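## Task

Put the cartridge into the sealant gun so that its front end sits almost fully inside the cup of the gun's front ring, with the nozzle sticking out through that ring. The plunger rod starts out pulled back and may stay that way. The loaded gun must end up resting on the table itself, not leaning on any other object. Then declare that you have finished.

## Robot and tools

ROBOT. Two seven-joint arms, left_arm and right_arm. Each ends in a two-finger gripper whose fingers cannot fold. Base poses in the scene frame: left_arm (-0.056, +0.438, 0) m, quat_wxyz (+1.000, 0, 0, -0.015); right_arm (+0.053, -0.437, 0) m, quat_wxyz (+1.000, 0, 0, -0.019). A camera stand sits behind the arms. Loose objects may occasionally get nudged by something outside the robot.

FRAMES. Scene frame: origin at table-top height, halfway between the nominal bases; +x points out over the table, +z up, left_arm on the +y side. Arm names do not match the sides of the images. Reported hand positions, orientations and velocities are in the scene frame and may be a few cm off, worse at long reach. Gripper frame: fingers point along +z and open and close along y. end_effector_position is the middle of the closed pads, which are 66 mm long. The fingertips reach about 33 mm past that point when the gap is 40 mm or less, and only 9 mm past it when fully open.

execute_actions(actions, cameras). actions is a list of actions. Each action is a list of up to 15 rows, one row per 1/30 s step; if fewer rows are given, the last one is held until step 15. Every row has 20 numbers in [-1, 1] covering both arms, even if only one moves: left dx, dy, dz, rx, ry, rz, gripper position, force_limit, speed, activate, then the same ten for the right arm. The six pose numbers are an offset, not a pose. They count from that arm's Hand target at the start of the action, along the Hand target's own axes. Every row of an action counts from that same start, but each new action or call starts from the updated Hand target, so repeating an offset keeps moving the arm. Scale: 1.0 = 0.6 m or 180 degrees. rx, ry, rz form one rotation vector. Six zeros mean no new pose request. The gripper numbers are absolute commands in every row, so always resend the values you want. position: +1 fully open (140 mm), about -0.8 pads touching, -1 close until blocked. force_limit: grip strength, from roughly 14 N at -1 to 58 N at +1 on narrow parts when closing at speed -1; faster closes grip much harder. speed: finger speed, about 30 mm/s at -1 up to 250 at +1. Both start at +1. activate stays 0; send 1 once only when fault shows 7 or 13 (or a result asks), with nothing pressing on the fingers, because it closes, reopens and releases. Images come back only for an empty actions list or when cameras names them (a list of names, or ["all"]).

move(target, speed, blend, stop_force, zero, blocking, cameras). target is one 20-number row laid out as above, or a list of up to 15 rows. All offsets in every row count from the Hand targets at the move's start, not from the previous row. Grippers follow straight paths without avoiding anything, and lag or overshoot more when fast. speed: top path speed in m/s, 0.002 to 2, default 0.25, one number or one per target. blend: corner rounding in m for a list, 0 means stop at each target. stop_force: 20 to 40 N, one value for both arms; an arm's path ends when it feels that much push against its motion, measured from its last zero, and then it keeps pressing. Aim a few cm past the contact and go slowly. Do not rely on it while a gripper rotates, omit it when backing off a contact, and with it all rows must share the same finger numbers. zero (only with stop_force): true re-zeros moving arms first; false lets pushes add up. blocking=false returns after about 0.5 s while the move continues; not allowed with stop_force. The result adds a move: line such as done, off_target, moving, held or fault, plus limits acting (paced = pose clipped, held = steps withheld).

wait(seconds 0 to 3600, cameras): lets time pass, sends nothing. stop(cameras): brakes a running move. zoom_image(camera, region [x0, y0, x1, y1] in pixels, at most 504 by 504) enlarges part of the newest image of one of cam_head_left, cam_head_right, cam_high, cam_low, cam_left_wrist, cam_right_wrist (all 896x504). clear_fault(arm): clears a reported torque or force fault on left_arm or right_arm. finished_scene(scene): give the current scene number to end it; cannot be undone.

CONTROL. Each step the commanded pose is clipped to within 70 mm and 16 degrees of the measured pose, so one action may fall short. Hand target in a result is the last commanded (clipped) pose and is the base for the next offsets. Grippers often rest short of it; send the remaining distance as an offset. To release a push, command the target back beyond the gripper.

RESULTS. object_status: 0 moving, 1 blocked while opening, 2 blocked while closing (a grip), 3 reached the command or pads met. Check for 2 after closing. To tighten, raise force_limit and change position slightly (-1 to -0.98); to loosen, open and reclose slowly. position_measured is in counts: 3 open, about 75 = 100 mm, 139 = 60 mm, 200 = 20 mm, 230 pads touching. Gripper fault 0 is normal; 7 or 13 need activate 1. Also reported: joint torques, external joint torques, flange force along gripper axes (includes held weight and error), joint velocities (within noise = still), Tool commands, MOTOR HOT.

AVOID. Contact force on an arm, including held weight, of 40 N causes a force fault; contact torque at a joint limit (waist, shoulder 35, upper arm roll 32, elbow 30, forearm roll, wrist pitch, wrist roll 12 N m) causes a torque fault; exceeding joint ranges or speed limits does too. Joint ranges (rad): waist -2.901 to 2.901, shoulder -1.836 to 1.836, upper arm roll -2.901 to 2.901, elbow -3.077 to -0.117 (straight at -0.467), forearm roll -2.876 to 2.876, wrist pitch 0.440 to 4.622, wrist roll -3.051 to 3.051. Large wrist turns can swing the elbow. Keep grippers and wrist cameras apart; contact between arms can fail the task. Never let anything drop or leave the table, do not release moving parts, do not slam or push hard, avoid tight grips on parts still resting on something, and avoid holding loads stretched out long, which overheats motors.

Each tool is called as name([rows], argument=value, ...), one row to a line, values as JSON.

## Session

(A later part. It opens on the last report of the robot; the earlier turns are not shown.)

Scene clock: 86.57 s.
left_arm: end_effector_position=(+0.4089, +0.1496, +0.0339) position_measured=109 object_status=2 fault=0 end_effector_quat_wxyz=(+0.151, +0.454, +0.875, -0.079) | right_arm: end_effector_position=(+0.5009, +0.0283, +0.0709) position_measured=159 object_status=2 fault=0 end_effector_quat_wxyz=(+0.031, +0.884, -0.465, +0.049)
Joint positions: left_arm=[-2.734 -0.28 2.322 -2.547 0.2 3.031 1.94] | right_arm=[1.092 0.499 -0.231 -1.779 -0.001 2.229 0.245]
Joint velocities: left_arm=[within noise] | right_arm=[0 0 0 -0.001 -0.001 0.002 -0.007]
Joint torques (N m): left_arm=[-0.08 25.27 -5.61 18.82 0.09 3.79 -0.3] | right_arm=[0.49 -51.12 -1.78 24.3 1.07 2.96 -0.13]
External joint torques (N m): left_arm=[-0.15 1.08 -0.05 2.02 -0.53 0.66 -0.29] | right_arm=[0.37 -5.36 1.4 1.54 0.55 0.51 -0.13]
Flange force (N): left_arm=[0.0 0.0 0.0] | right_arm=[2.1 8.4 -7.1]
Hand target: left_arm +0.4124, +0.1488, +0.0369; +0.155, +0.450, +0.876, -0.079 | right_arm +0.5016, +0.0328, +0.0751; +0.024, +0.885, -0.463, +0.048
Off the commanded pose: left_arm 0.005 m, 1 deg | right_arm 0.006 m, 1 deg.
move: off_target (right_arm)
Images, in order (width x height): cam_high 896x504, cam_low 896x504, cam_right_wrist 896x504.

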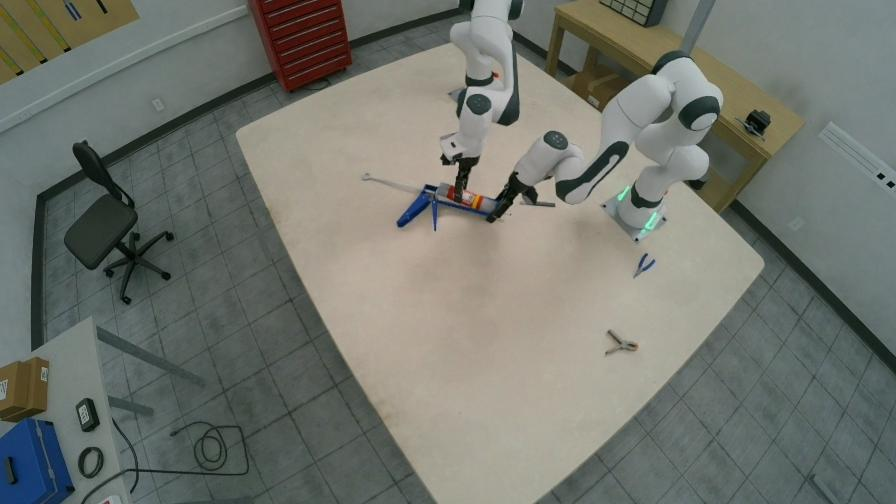

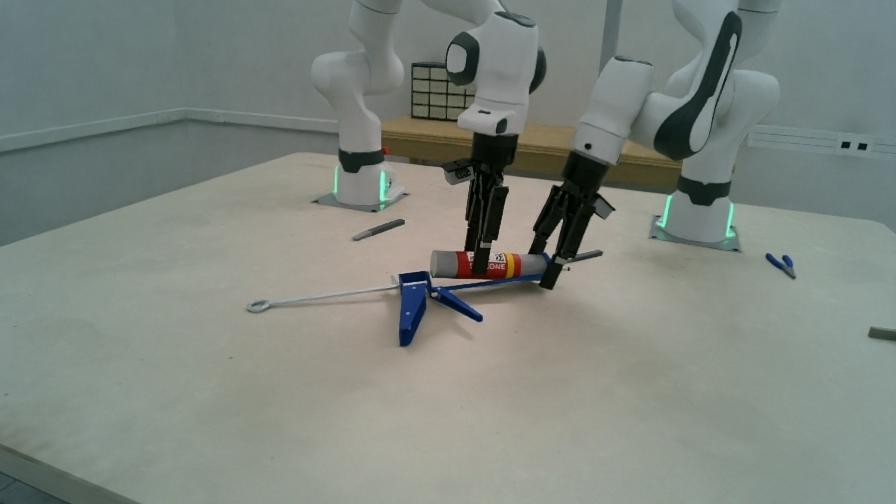

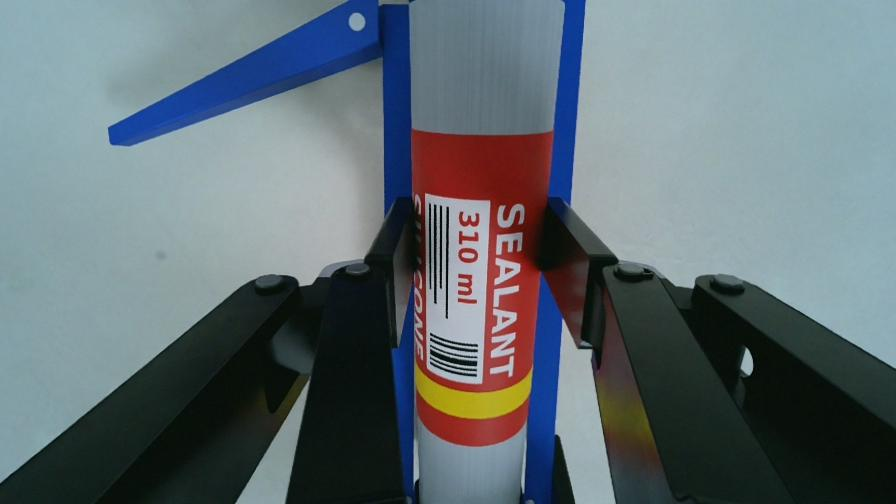

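execute_actions([
  [[0,0,0,0,0,0,-0.98,-0.1,-1,0,0,0,0,0,0,0,-0.15,0,-1,0]],
  [[0,0,0,0,0,0,-0.98,-0.1,-1,0,0,0,0,0,0,0,-0.08,0,-1,0]],
], cameras=["cam_left_wrist","cam_right_wrist","cam_low"])

zoom_image(camera="cam_low", region=[410, 230, 580, 340])

zoom_image(camera="cam_left_wrist", region=[370, 160, 610, 400])

Scene clock: 87.97 s.
left_arm: end_effector_position=(+0.4087, +0.1498, +0.0337) position_measured=109 object_status=2 fault=0 end_effector_quat_wxyz=(+0.150, +0.453, +0.875, -0.079) | right_arm: end_effector_position=(+0.5010, +0.0314, +0.0739) position_measured=139 object_status=3 fault=0 end_effector_quat_wxyz=(+0.027, +0.884, -0.464, +0.048)
Joint positions: left_arm=[-2.734 -0.28 2.322 -2.547 0.199 3.03 1.939] | right_arm=[1.088 0.494 -0.225 -1.778 -0.001 2.232 0.245]
Joint torques (N m): left_arm=[-0.04 25.25 -5.74 19.03 0.19 4.05 -0.3] | right_arm=[0.07 -48.23 -1.94 23.24 0.59 2.61 -0.13]
External joint torques (N m): left_arm=[-0.06 1.06 -0.12 2.21 -0.43 0.92 -0.29] | right_arm=[0.08 -2.56 1.22 0.46 0.07 0.14 -0.13]
External joint torques at the end of the 1st action: left_arm=[-0.09 1.09 -0.25 2.23 -0.4 0.9 -0.2] | right_arm=[0.19 -2.5 1.14 0.41 0.07 0.13 -0.17]
Flange force (N): left_arm=[0.0 0.0 0.0] | right_arm=[1.2 5.0 -3.4]
Flange force at the end of the 1st action (N): left_arm=[0.0 0.0 0.0] | right_arm=[1.2 5.1 -3.3]
Hand target: left_arm +0.4124, +0.1488, +0.0369; +0.155, +0.450, +0.876, -0.079 | right_arm +0.5016, +0.0328, +0.0751; +0.024, +0.885, -0.463, +0.048
Off the commanded pose: left_arm 0.005 m, 1 deg | right_arm 0.002 m, 0 deg.
Images, in order (width x height): cam_low 896x504, cam_left_wrist 896x504, cam_right_wrist 896x504.

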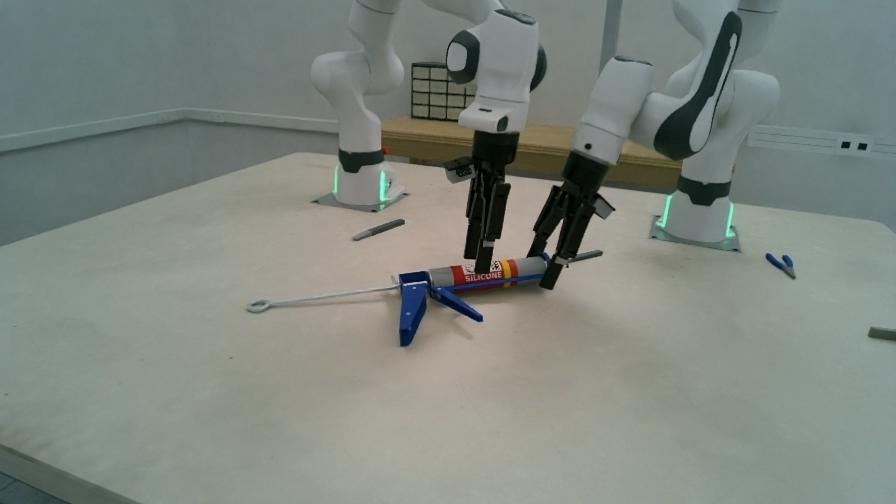

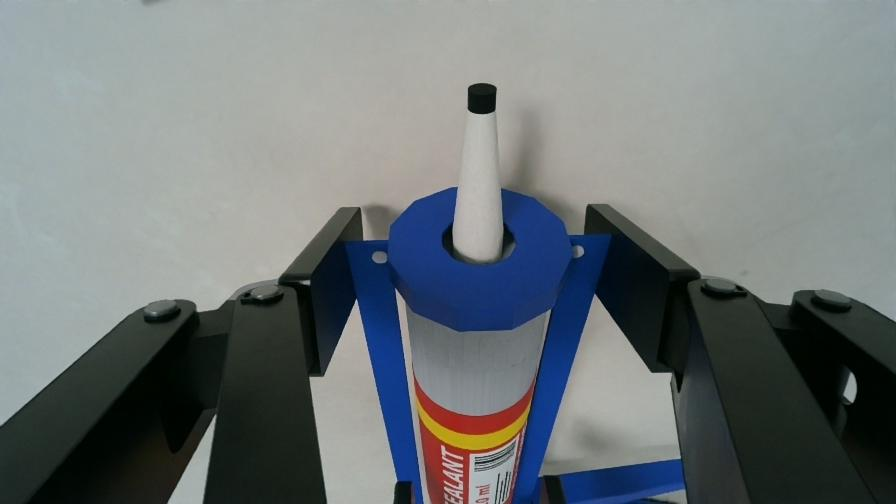

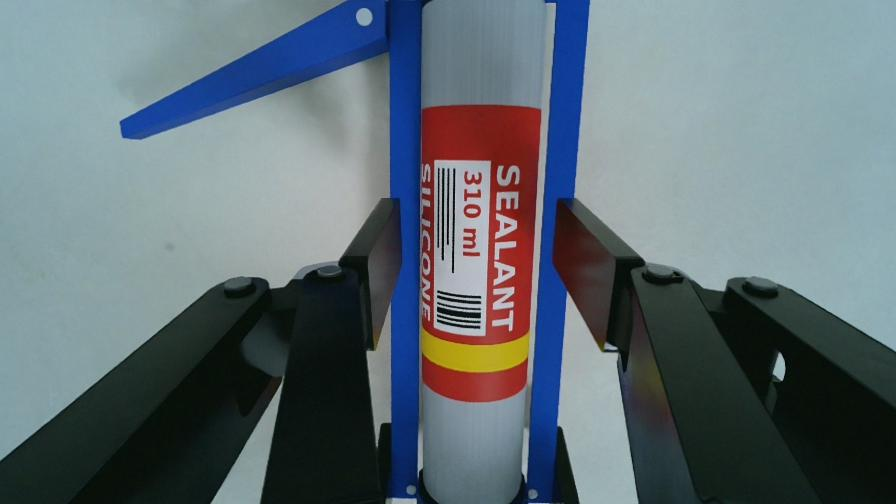

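Scaled by 2.965.

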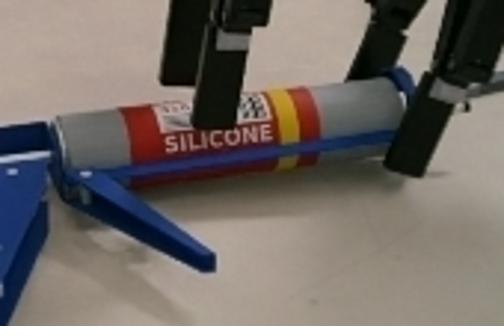

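Scaled by 2.100.

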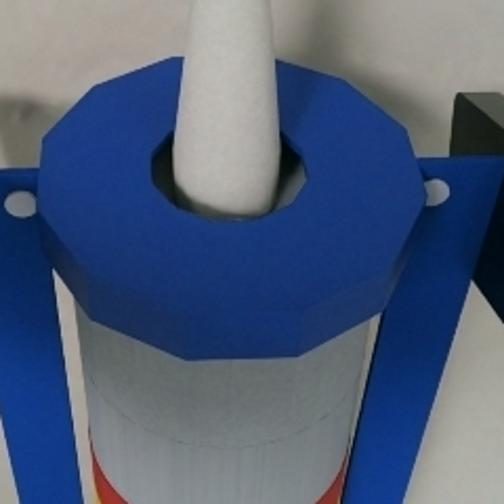

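move(target=[0,0,0,0,0,0,-0.98,-0.1,-1,0, -0.001,0,0.0117,0,-0.031,0,-0.08,0,-1,0], speed=0.03, cameras=["cam_right_wrist","cam_low"])

zoom_image(camera="cam_low", region=[410, 230, 580, 340])

Scene clock: 90.63 s.
left_arm: end_effector_position=(+0.4087, +0.1498, +0.0337) position_measured=109 object_status=2 fault=0 end_effector_quat_wxyz=(+0.150, +0.453, +0.875, -0.079) | right_arm: end_effector_position=(+0.5019, +0.0317, +0.0675) position_measured=139 object_status=3 fault=0 end_effector_quat_wxyz=(+0.004, +0.885, -0.465, +0.006)
Joint positions: left_arm=[-2.734 -0.28 2.322 -2.547 0.199 3.03 1.939] | right_arm=[0.981 0.48 -0.144 -1.811 0.069 2.281 0.165]
Joint velocities: left_arm=[within noise] | right_arm=[0 0.001 0 -0.001 0 0.001 -0.004]
Joint torques (N m): left_arm=[-0.07 25.19 -5.88 19.07 0.21 4.05 -0.31] | right_arm=[-0.04 -48.27 -0.74 22.5 1.07 2.68 -0.36]
External joint torques (N m): left_arm=[-0.09 0.97 -0.28 2.27 -0.41 0.92 -0.3] | right_arm=[-0.16 -2.32 1.01 -0.42 0.51 0.09 -0.36]
Flange force (N): left_arm=[0.0 0.0 0.0] | right_arm=[2.2 7.8 -2.8]
Hand target: left_arm +0.4124, +0.1488, +0.0369; +0.155, +0.450, +0.876, -0.079 | right_arm +0.5017, +0.0327, +0.0681; +0.002, +0.886, -0.463, +0.005
Off the commanded pose: left_arm 0.005 m, 1 deg | right_arm 0.001 m, 0 deg.
move: done
Images, in order (width x height): cam_low 896x504, cam_right_wrist 896x504.

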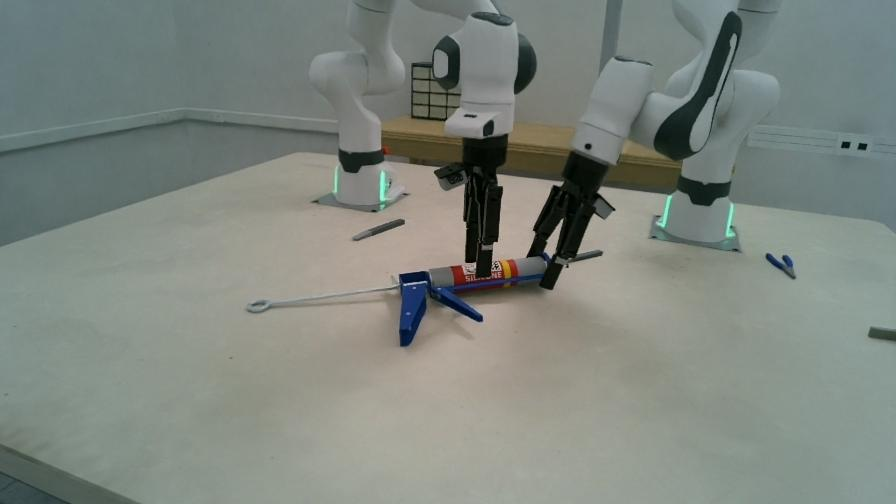

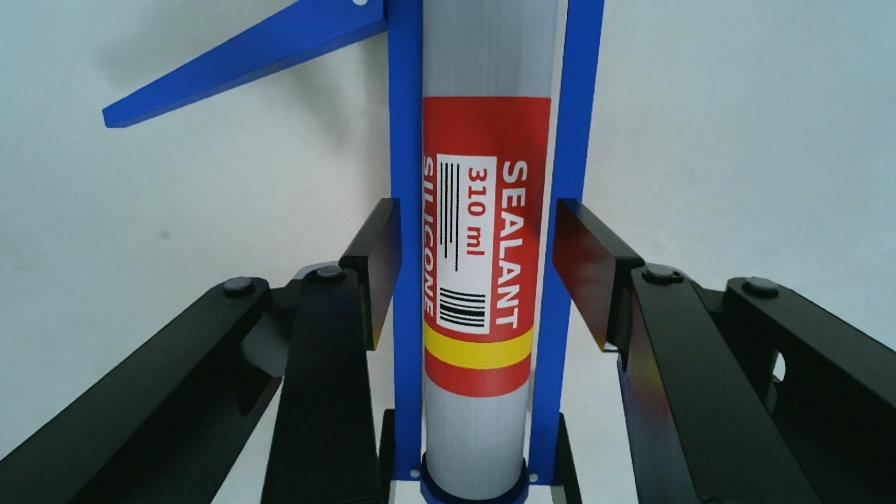

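Scaled by 2.965.

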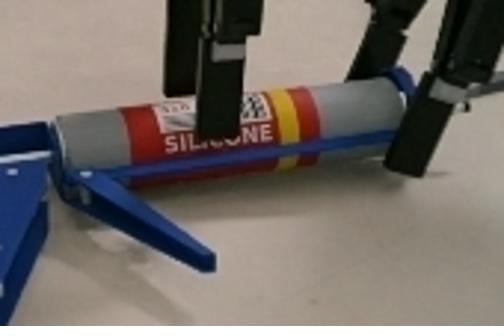

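move([
  [0,0,0,0,0,0,-0.98,-0.1,-1,0, 0,0,0.0055,0,0,0,-0.08,0,-1,0],
  [0,0,0,0,0,0,-0.98,-0.1,-1,0, 0,0,0.0055,0,0,0,-1,-0.2,-1,0],
], speed=0.02, cameras=["cam_right_wrist","cam_low","cam_left_wrist"])

zoom_image(camera="cam_low", region=[410, 230, 580, 340])

zoom_image(camera="cam_left_wrist", region=[370, 160, 610, 400])

zoom_image(camera="cam_right_wrist", region=[360, 370, 600, 504])

Scene clock: 93.57 s.
left_arm: end_effector_position=(+0.4110, +0.1549, +0.0328) position_measured=109 object_status=2 fault=0 end_effector_quat_wxyz=(+0.149, +0.442, +0.881, -0.079) | right_arm: end_effector_position=(+0.5061, +0.0380, +0.0774) position_measured=230 object_status=3 fault=0 end_effector_quat_wxyz=(-0.008, +0.886, -0.464, +0.007)
Joint positions: left_arm=[-2.729 -0.28 2.326 -2.547 0.198 3.029 1.923] | right_arm=[0.974 0.468 -0.136 -1.807 0.069 2.289 0.164]
Joint torques (N m): left_arm=[-2.44 25.24 -9.58 19.4 1.38 4.22 0.27] | right_arm=[-0.05 -38.11 -0.43 18.26 0.54 2.58 -0.13]
External joint torques (N m): left_arm=[-2.44 1.05 -3.99 2.71 0.76 1.11 0.28] | right_arm=[-0.11 7.39 1.19 -4.69 -0.03 -0.05 -0.13]
Flange force (N): left_arm=[0.0 0.0 0.0] | right_arm=[0.1 0.5 13.3]
Hand target: left_arm +0.4124, +0.1488, +0.0369; +0.155, +0.450, +0.876, -0.079 | right_arm +0.5018, +0.0326, +0.0648; +0.002, +0.886, -0.463, +0.005
Off the commanded pose: left_arm 0.008 m, 1 deg | right_arm 0.014 m, 1 deg.
move: off_target (right_arm)
Images, in order (width x height): cam_low 896x504, cam_left_wrist 896x504, cam_right_wrist 896x504.

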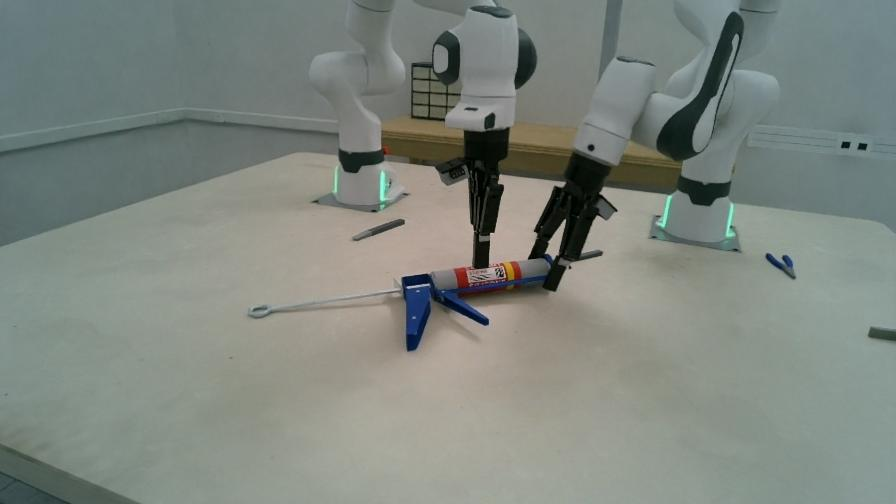

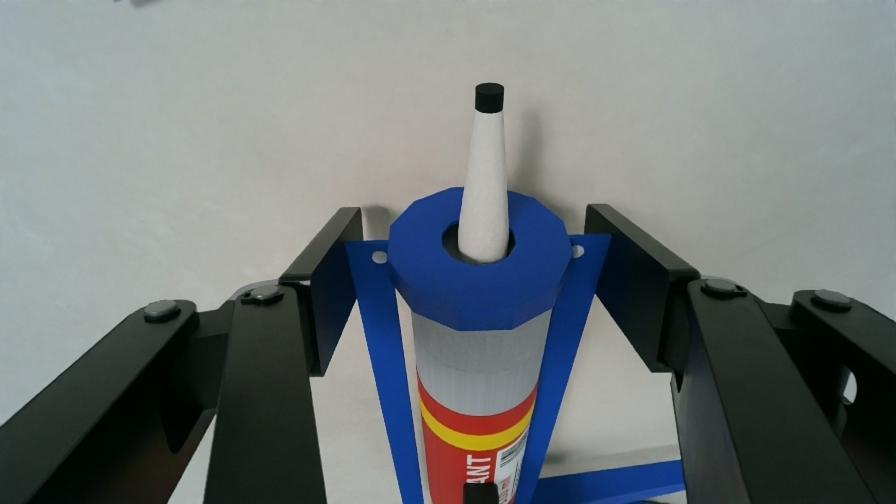

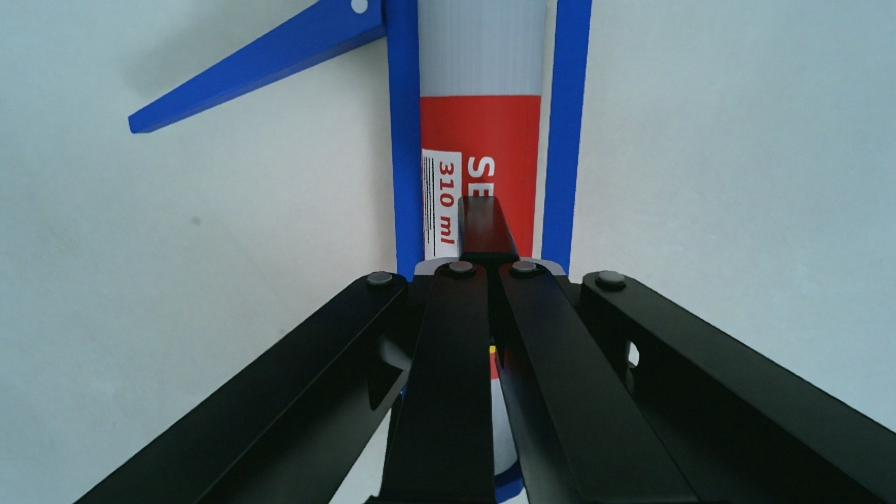

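Scaled by 2.965.

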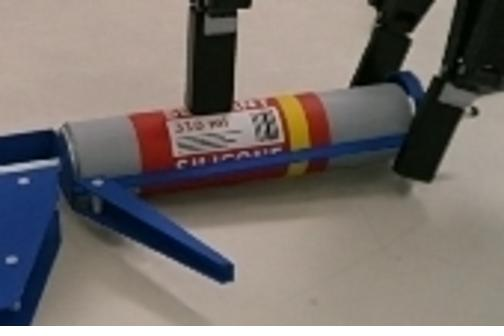

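Scaled by 2.100.

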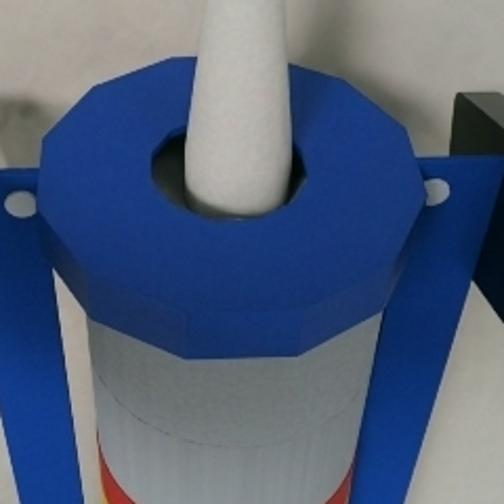

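Scaled by 2.100.

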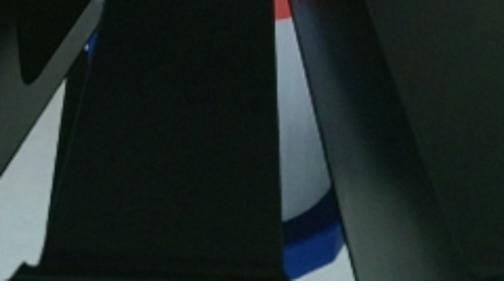

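move([
  [0,0,0,0,0,0,-0.98,-0.1,-1,0, 0,0,-0.08,0,0,0,-1,-0.2,-1,0],
  [0,0,0,0,0,0,-0.98,-0.1,-1,0, 0,0,-0.08,0,0,0,0.9,-0.2,0,0],
], speed=0.06, cameras=["cam_right_wrist","cam_low","cam_left_wrist"])

zoom_image(camera="cam_low", region=[510, 230, 590, 310])

zoom_image(camera="cam_left_wrist", region=[370, 160, 610, 400])

zoom_image(camera="cam_right_wrist", region=[370, 364, 580, 504])

Scene clock: 97.03 s.
left_arm: end_effector_position=(+0.4096, +0.1522, +0.0334) position_measured=109 object_status=2 fault=0 end_effector_quat_wxyz=(+0.149, +0.444, +0.880, -0.080) | right_arm: end_effector_position=(+0.5016, +0.0339, +0.1128) position_measured=16 object_status=0 fault=0 end_effector_quat_wxyz=(+0.000, +0.886, -0.463, +0.004)
Joint positions: left_arm=[-2.729 -0.28 2.322 -2.547 0.199 3.029 1.923] | right_arm=[0.982 0.416 -0.146 -1.785 0.064 2.197 0.164]
Joint torques (N m): left_arm=[-0.88 24.87 -7 19.06 1.34 3.99 0.22] | right_arm=[0.82 -46.34 -1.28 23.78 0.66 2.35 0.15]
External joint torques (N m): left_arm=[-0.96 0.66 -1.44 2.2 0.72 0.86 0.23] | right_arm=[0.88 -1.78 0.38 0.25 0.06 -0.23 0.15]
Flange force (N): left_arm=[0.0 0.0 0.0] | right_arm=[-0.6 4.1 -3.0]
Hand target: left_arm +0.4124, +0.1488, +0.0369; +0.155, +0.450, +0.876, -0.079 | right_arm +0.5015, +0.0330, +0.1128; +0.002, +0.886, -0.463, +0.005
Off the commanded pose: left_arm 0.006 m, 1 deg | right_arm 0.001 m, 0 deg.
move: done
Images, in order (width x height): cam_low 896x504, cam_left_wrist 896x504, cam_right_wrist 896x504.

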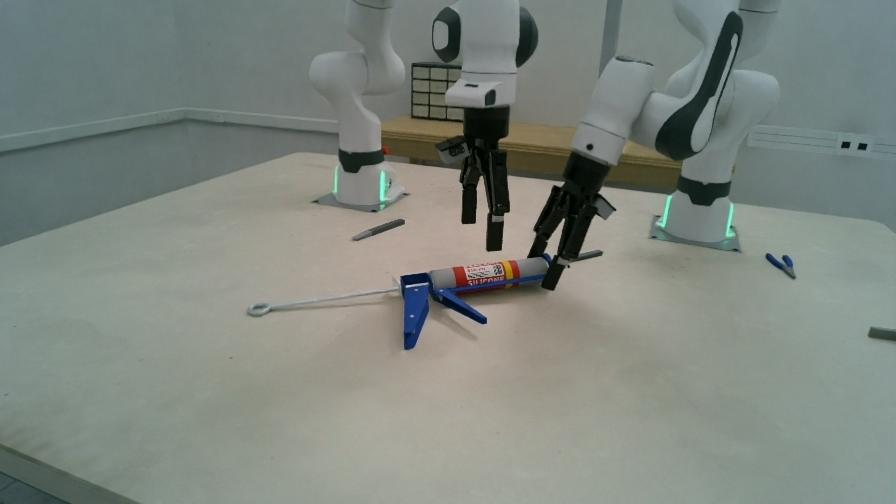

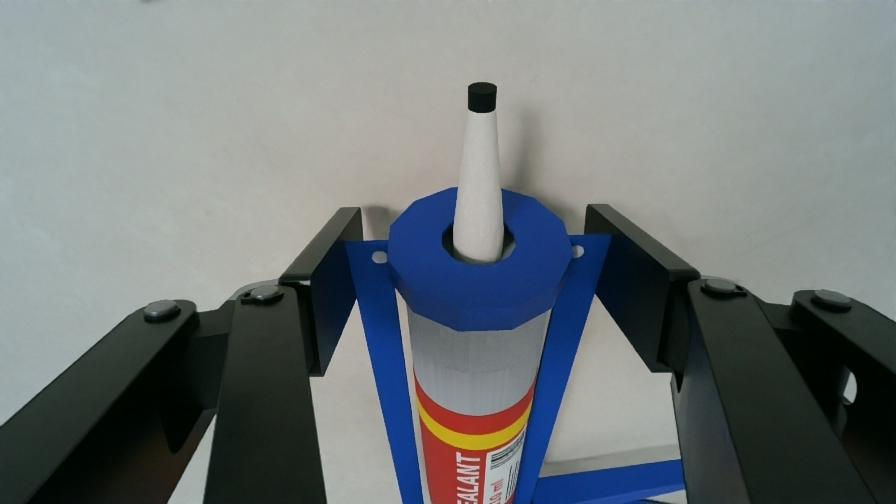

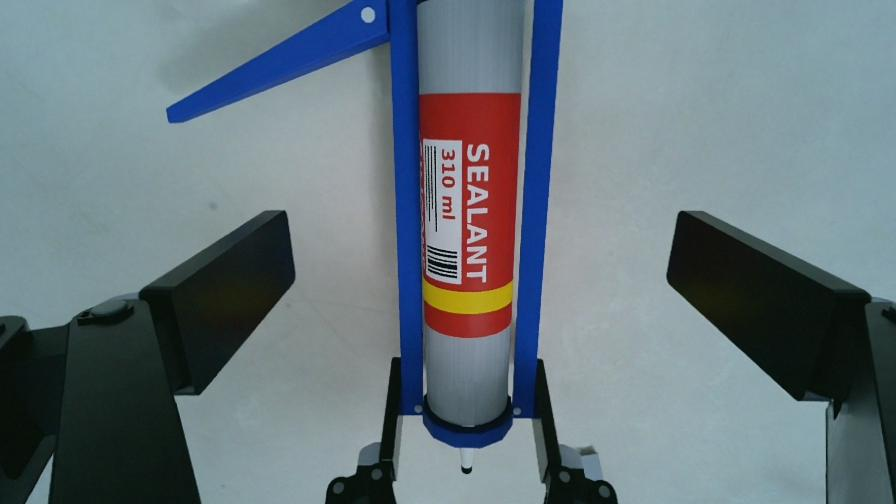

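Scaled by 6.300.

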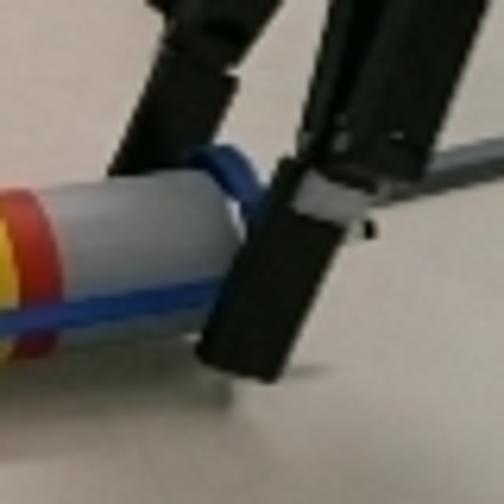

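Scaled by 2.100.

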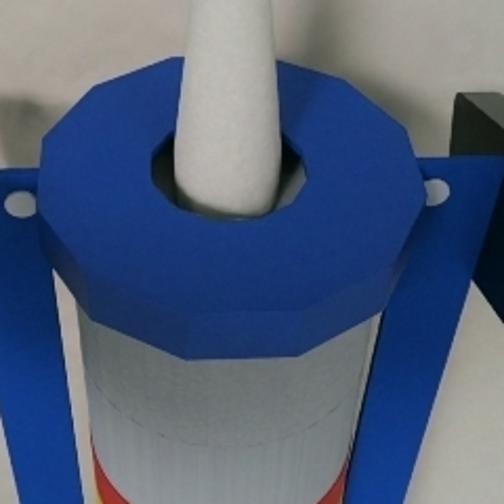

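Scaled by 2.400.

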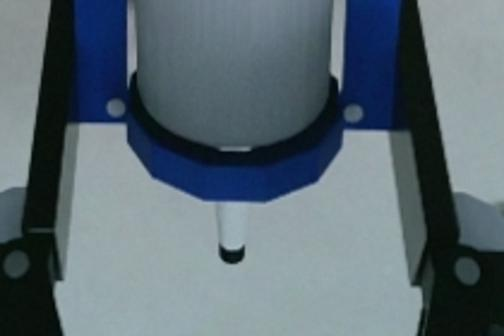

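move([
  [0,0,0,0,0,0,-0.98,-0.1,-1,0, 0,-0.004,0,0,0,0,-0.08,-1,0,0],
  [0,0,0,0,0,0,-0.98,-0.1,-1,0, 0,-0.004,0.0847,0,0,0,-0.08,-1,0,0],
  [0,0,0,0,0,0,-0.98,-0.1,-1,0, 0,-0.004,0.0847,0,0,0,-1,-1,-1,0],
], speed=0.05, cameras=["cam_right_wrist","cam_low","cam_left_wrist"])

zoom_image(camera="cam_low", region=[410, 230, 580, 340])

Scene clock: 100.73 s.
left_arm: end_effector_position=(+0.4097, +0.1522, +0.0334) position_measured=109 object_status=2 fault=0 end_effector_quat_wxyz=(+0.149, +0.444, +0.880, -0.080) | right_arm: end_effector_position=(+0.5037, +0.0336, +0.0627) position_measured=166 object_status=0 fault=0 end_effector_quat_wxyz=(+0.003, +0.886, -0.464, +0.005)
Joint positions: left_arm=[-2.729 -0.28 2.322 -2.547 0.199 3.029 1.923] | right_arm=[0.97 0.493 -0.133 -1.803 0.068 2.289 0.163]
Joint torques (N m): left_arm=[-1.45 24.91 -7.2 19.09 1.33 4.04 0.31] | right_arm=[0.32 -47.08 -0.16 22.97 0.65 3.17 -0.11]
External joint torques (N m): left_arm=[-1.45 0.79 -1.59 2.37 0.71 0.94 0.32] | right_arm=[0.47 -0.97 1.66 0.21 0.09 0.6 -0.11]
Flange force (N): left_arm=[0.0 0.0 0.0] | right_arm=[-0.4 2.8 -0.2]
Hand target: left_arm +0.4124, +0.1488, +0.0369; +0.155, +0.450, +0.876, -0.079 | right_arm +0.5038, +0.0340, +0.0620; +0.002, +0.886, -0.463, +0.005
Off the commanded pose: left_arm 0.006 m, 1 deg | right_arm 0.001 m, 0 deg.
move: done
Images, in order (width x height): cam_low 896x504, cam_left_wrist 896x504, cam_right_wrist 896x504.

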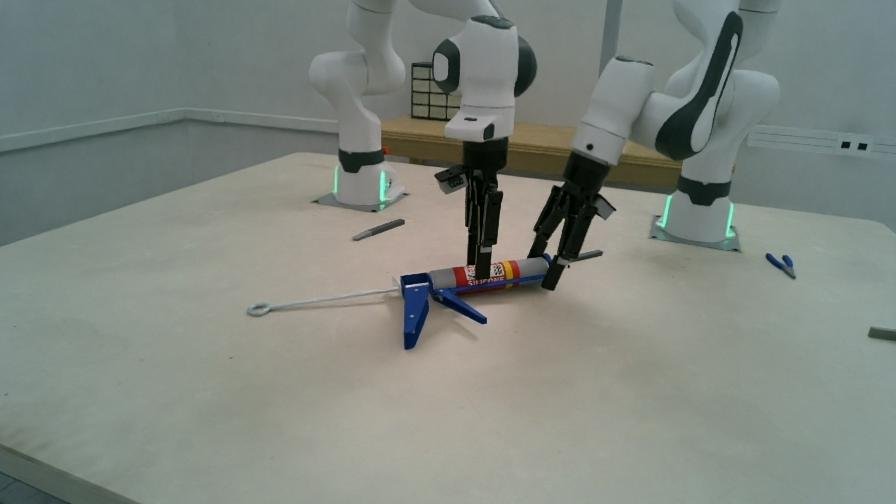

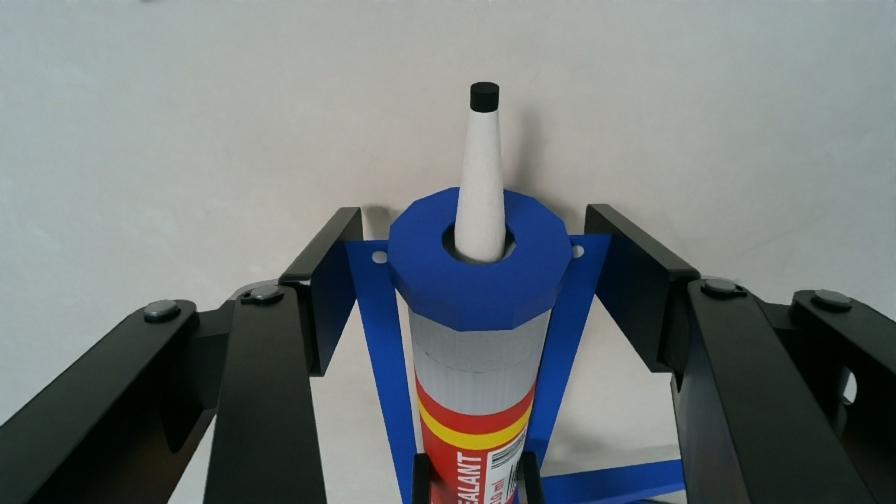

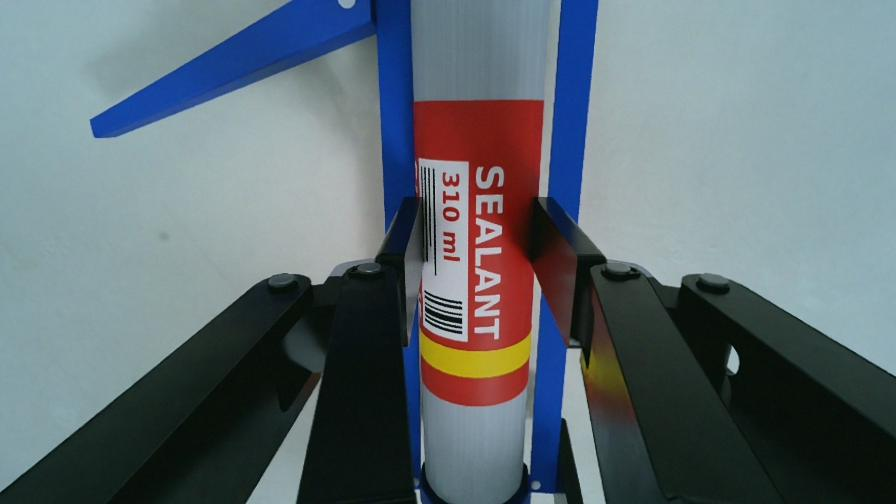

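Scaled by 2.965.

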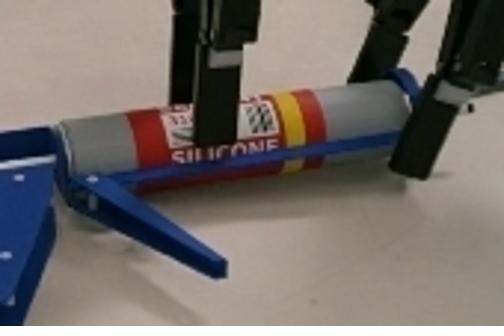

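move(target=[0,0,0,0,0,0,-0.98,-0.1,-1,0, -0.0167,0,0,0,0,0,-1,-1,-1,0], speed=0.02, cameras=["cam_right_wrist","cam_low","cam_left_wrist"])

zoom_image(camera="cam_left_wrist", region=[370, 160, 610, 400])

zoom_image(camera="cam_right_wrist", region=[370, 364, 580, 504])

zoom_image(camera="cam_low", region=[410, 230, 580, 340])

Scene clock: 101.77 s.
left_arm: end_effector_position=(+0.4093, +0.1534, +0.0327) position_measured=109 object_status=2 fault=0 end_effector_quat_wxyz=(+0.148, +0.444, +0.880, -0.080) | right_arm: end_effector_position=(+0.5010, +0.0389, +0.0638) position_measured=166 object_status=2 fault=0 end_effector_quat_wxyz=(+0.002, +0.887, -0.462, +0.006)
Joint positions: left_arm=[-2.729 -0.28 2.323 -2.548 0.199 3.027 1.923] | right_arm=[0.978 0.495 -0.132 -1.796 0.068 2.286 0.168]
Joint torques (N m): left_arm=[-1.75 24.77 -8.12 19.81 1.27 4.44 0.3] | right_arm=[2.92 -45.85 0.64 23.66 1.23 3.13 0.37]
External joint torques (N m): left_arm=[-1.74 0.54 -2.49 3.01 0.65 1.32 0.31] | right_arm=[3.1 0.27 2.48 0.9 0.67 0.55 0.37]
Flange force (N): left_arm=[0.0 0.0 0.0] | right_arm=[-5.7 -2.2 1.2]
Hand target: left_arm +0.4124, +0.1488, +0.0369; +0.155, +0.450, +0.876, -0.079 | right_arm +0.4980, +0.0422, +0.0619; +0.002, +0.886, -0.463, +0.005
Off the commanded pose: left_arm 0.007 m, 1 deg | right_arm 0.005 m, 0 deg.
move: off_target (right_arm)
Images, in order (width x height): cam_low 896x504, cam_left_wrist 896x504, cam_right_wrist 896x504.

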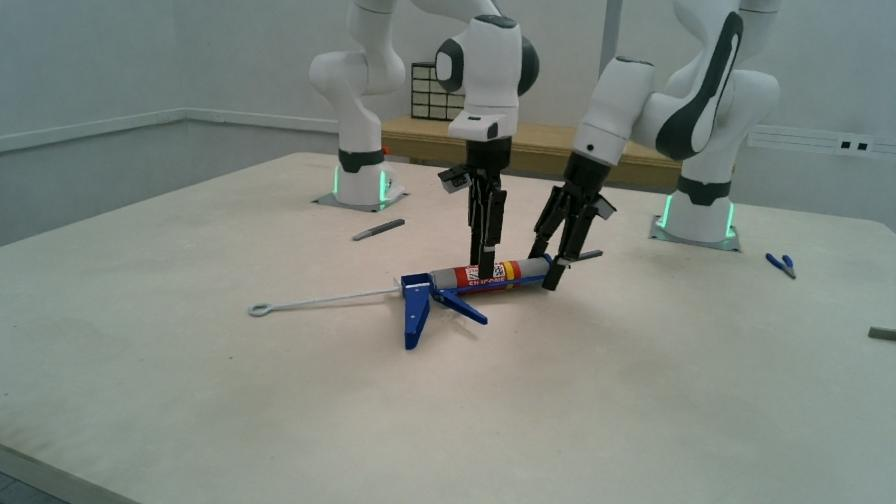

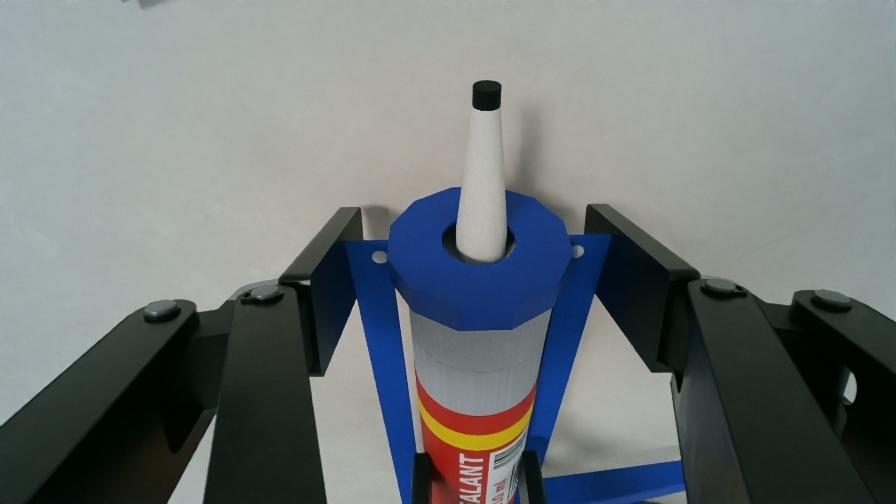

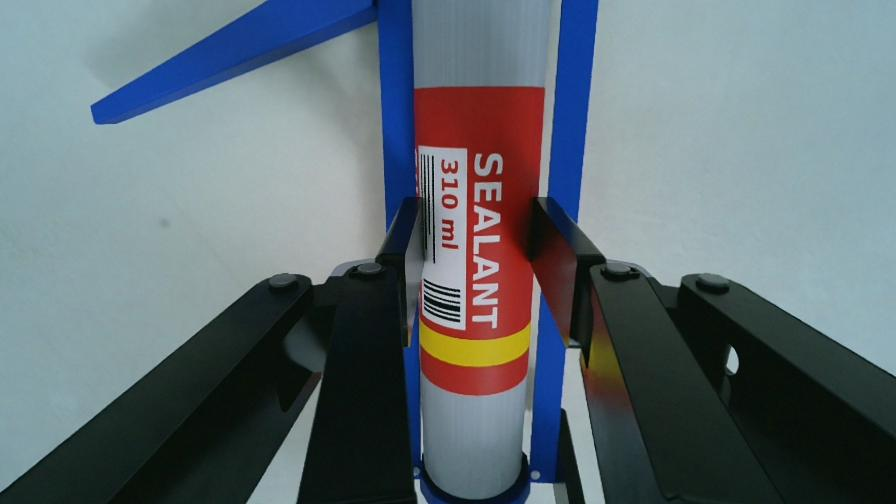

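Scaled by 2.100.

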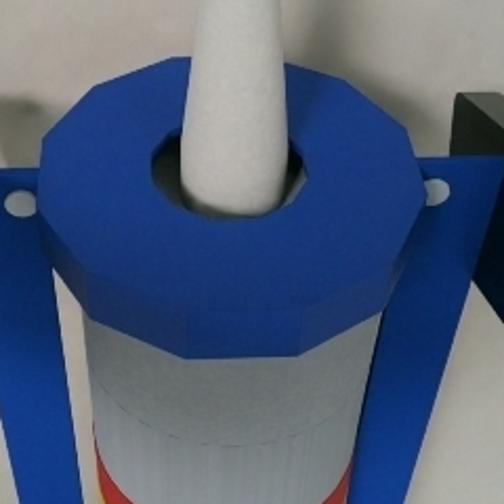

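Scaled by 2.400.

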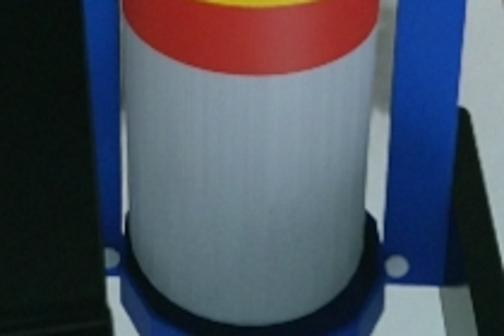

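Scaled by 2.965.

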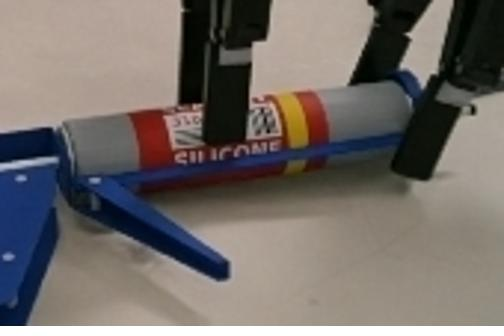

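move([
  [0,0,0,0,0,0,-0.98,-0.1,-1,0, 0.008,0,0,0,0,0,-0.08,-1,0,0],
  [0,0,0,0,0,0,-0.98,-0.1,-1,0, 0.008,0,-0.12,0,0,0,-0.08,-1,0,0],
], speed=0.08)

move([
  [0,0,0,0,0,0,0.3,-0.1,-0.5,0, 0,0,0,0,0,0,-0.08,-1,0,0],
  [0,0,-0.2,0,0,0,0.3,-0.1,-0.5,0, 0,0,-0.05,0,0,0,-0.08,-1,0,0],
], speed=0.08, cameras=["cam_right_wrist","cam_low","cam_left_wrist"])

Scene clock: 104.57 s.
left_arm: end_effector_position=(+0.4090, +0.1525, +0.0330) position_measured=109 object_status=2 fault=0 end_effector_quat_wxyz=(+0.148, +0.444, +0.880, -0.080) | right_arm: end_effector_position=(+0.5004, +0.0402, +0.1343) position_measured=139 object_status=3 fault=0 end_effector_quat_wxyz=(+0.000, +0.887, -0.462, +0.003)
Joint positions: left_arm=[-2.729 -0.28 2.322 -2.547 0.199 3.027 1.923] | right_arm=[0.987 0.4 -0.145 -1.751 0.06 2.148 0.172]
Joint velocities: left_arm=[within noise] | right_arm=[0 -0.001 0 0 -0.001 -0.004 0.001]
Joint torques (N m): left_arm=[-0.83 24.83 -6.96 19.22 1.33 4.03 0.31] | right_arm=[1.18 -46.27 -1.62 24.15 0.43 2.32 0.28]
External joint torques (N m): left_arm=[-0.87 0.58 -1.37 2.33 0.71 0.89 0.32] | right_arm=[1.17 -1.75 -0.1 0.28 -0.19 -0.25 0.28]
Flange force (N): left_arm=[0.0 0.0 0.0] | right_arm=[-0.9 4.3 -3.0]
Hand target: left_arm +0.4124, +0.1488, +0.0369; +0.155, +0.450, +0.876, -0.079 | right_arm +0.5003, +0.0388, +0.1339; +0.002, +0.886, -0.463, +0.005
Off the commanded pose: left_arm 0.006 m, 1 deg | right_arm 0.001 m, 0 deg.
move: done

Scene clock: 107.97 s.
left_arm: end_effector_position=(+0.3895, +0.1823, +0.1507) position_measured=91 object_status=3 fault=0 end_effector_quat_wxyz=(+0.156, +0.447, +0.878, -0.078) | right_arm: end_effector_position=(+0.4999, +0.0398, +0.1632) position_measured=139 object_status=3 fault=0 end_effector_quat_wxyz=(+0.001, +0.887, -0.462, +0.003)
Joint positions: left_arm=[-2.684 0.318 2.216 -2.575 -0.79 2.573 2.635] | right_arm=[1 0.37 -0.161 -1.718 0.059 2.083 0.173]
Joint velocities: left_arm=[0.001 0 0.001 0 -0.001 0.001 0.005] | right_arm=[within noise]
Joint torques (N m): left_arm=[-0.66 8.94 6.84 20.61 0.8 2.82 0.24] | right_arm=[0.85 -46.08 -1.42 24.79 0.57 2.34 0.24]
External joint torques (N m): left_arm=[-0.65 -1.6 0.55 -0.21 -0.02 0.06 0.25] | right_arm=[0.69 -1.79 0.06 0.33 -0.08 -0.26 0.24]
Flange force (N): left_arm=[0.6 2.1 4.1] | right_arm=[-0.4 4.1 -2.8]
Hand target: left_arm +0.3883, +0.1821, +0.1496; +0.155, +0.450, +0.876, -0.079 | right_arm +0.5001, +0.0391, +0.1639; +0.002, +0.886, -0.463, +0.005
Off the commanded pose: left_arm 0.002 m, 0 deg | right_arm 0.001 m, 0 deg.
move: done
Images, in order (width x height): cam_low 896x504, cam_left_wrist 896x504, cam_right_wrist 896x504.

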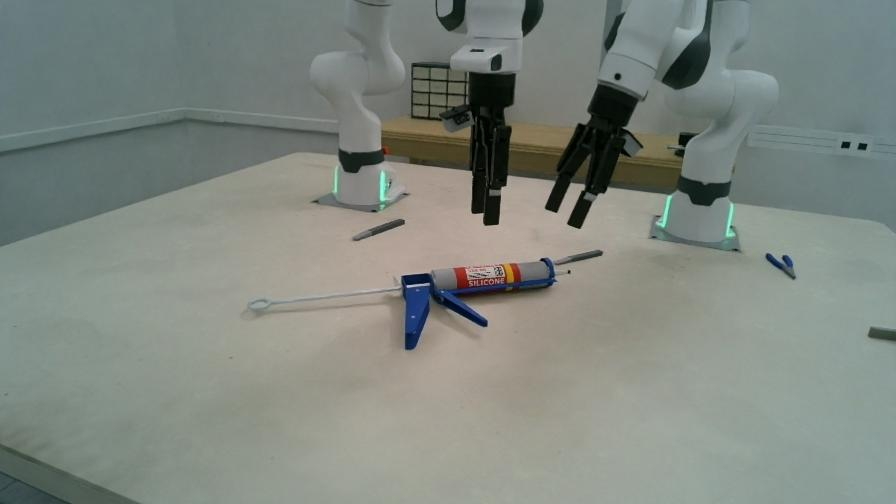

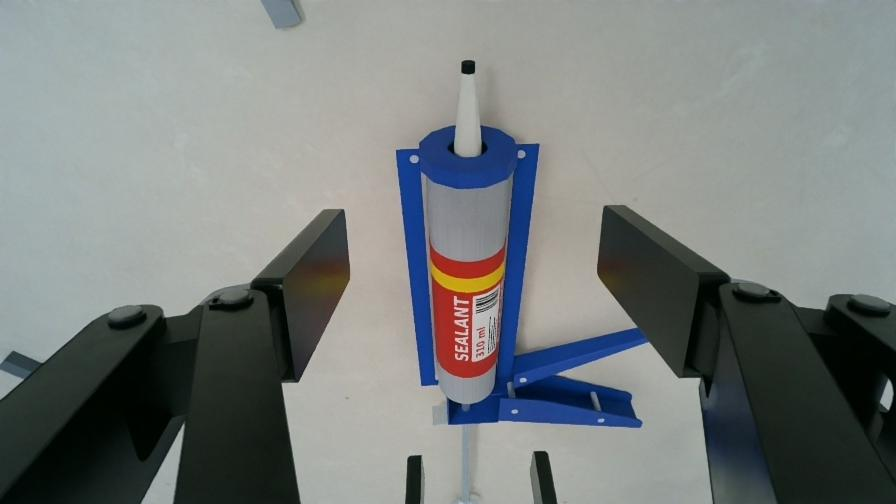

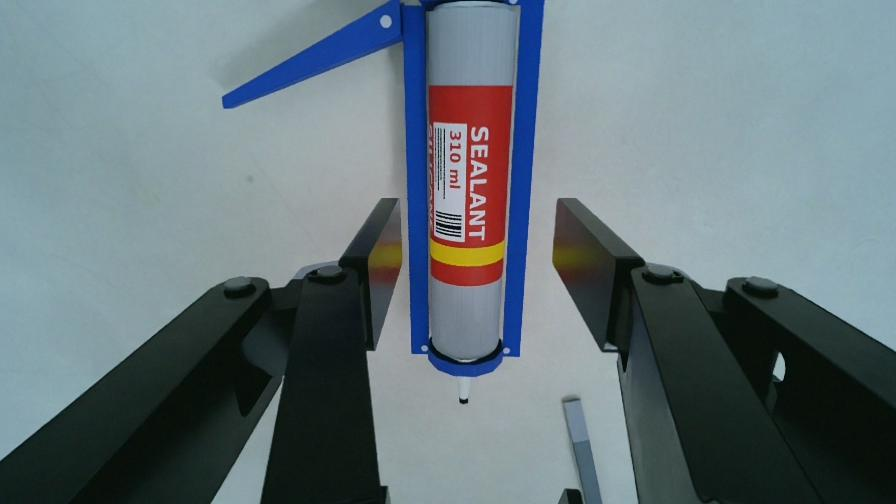

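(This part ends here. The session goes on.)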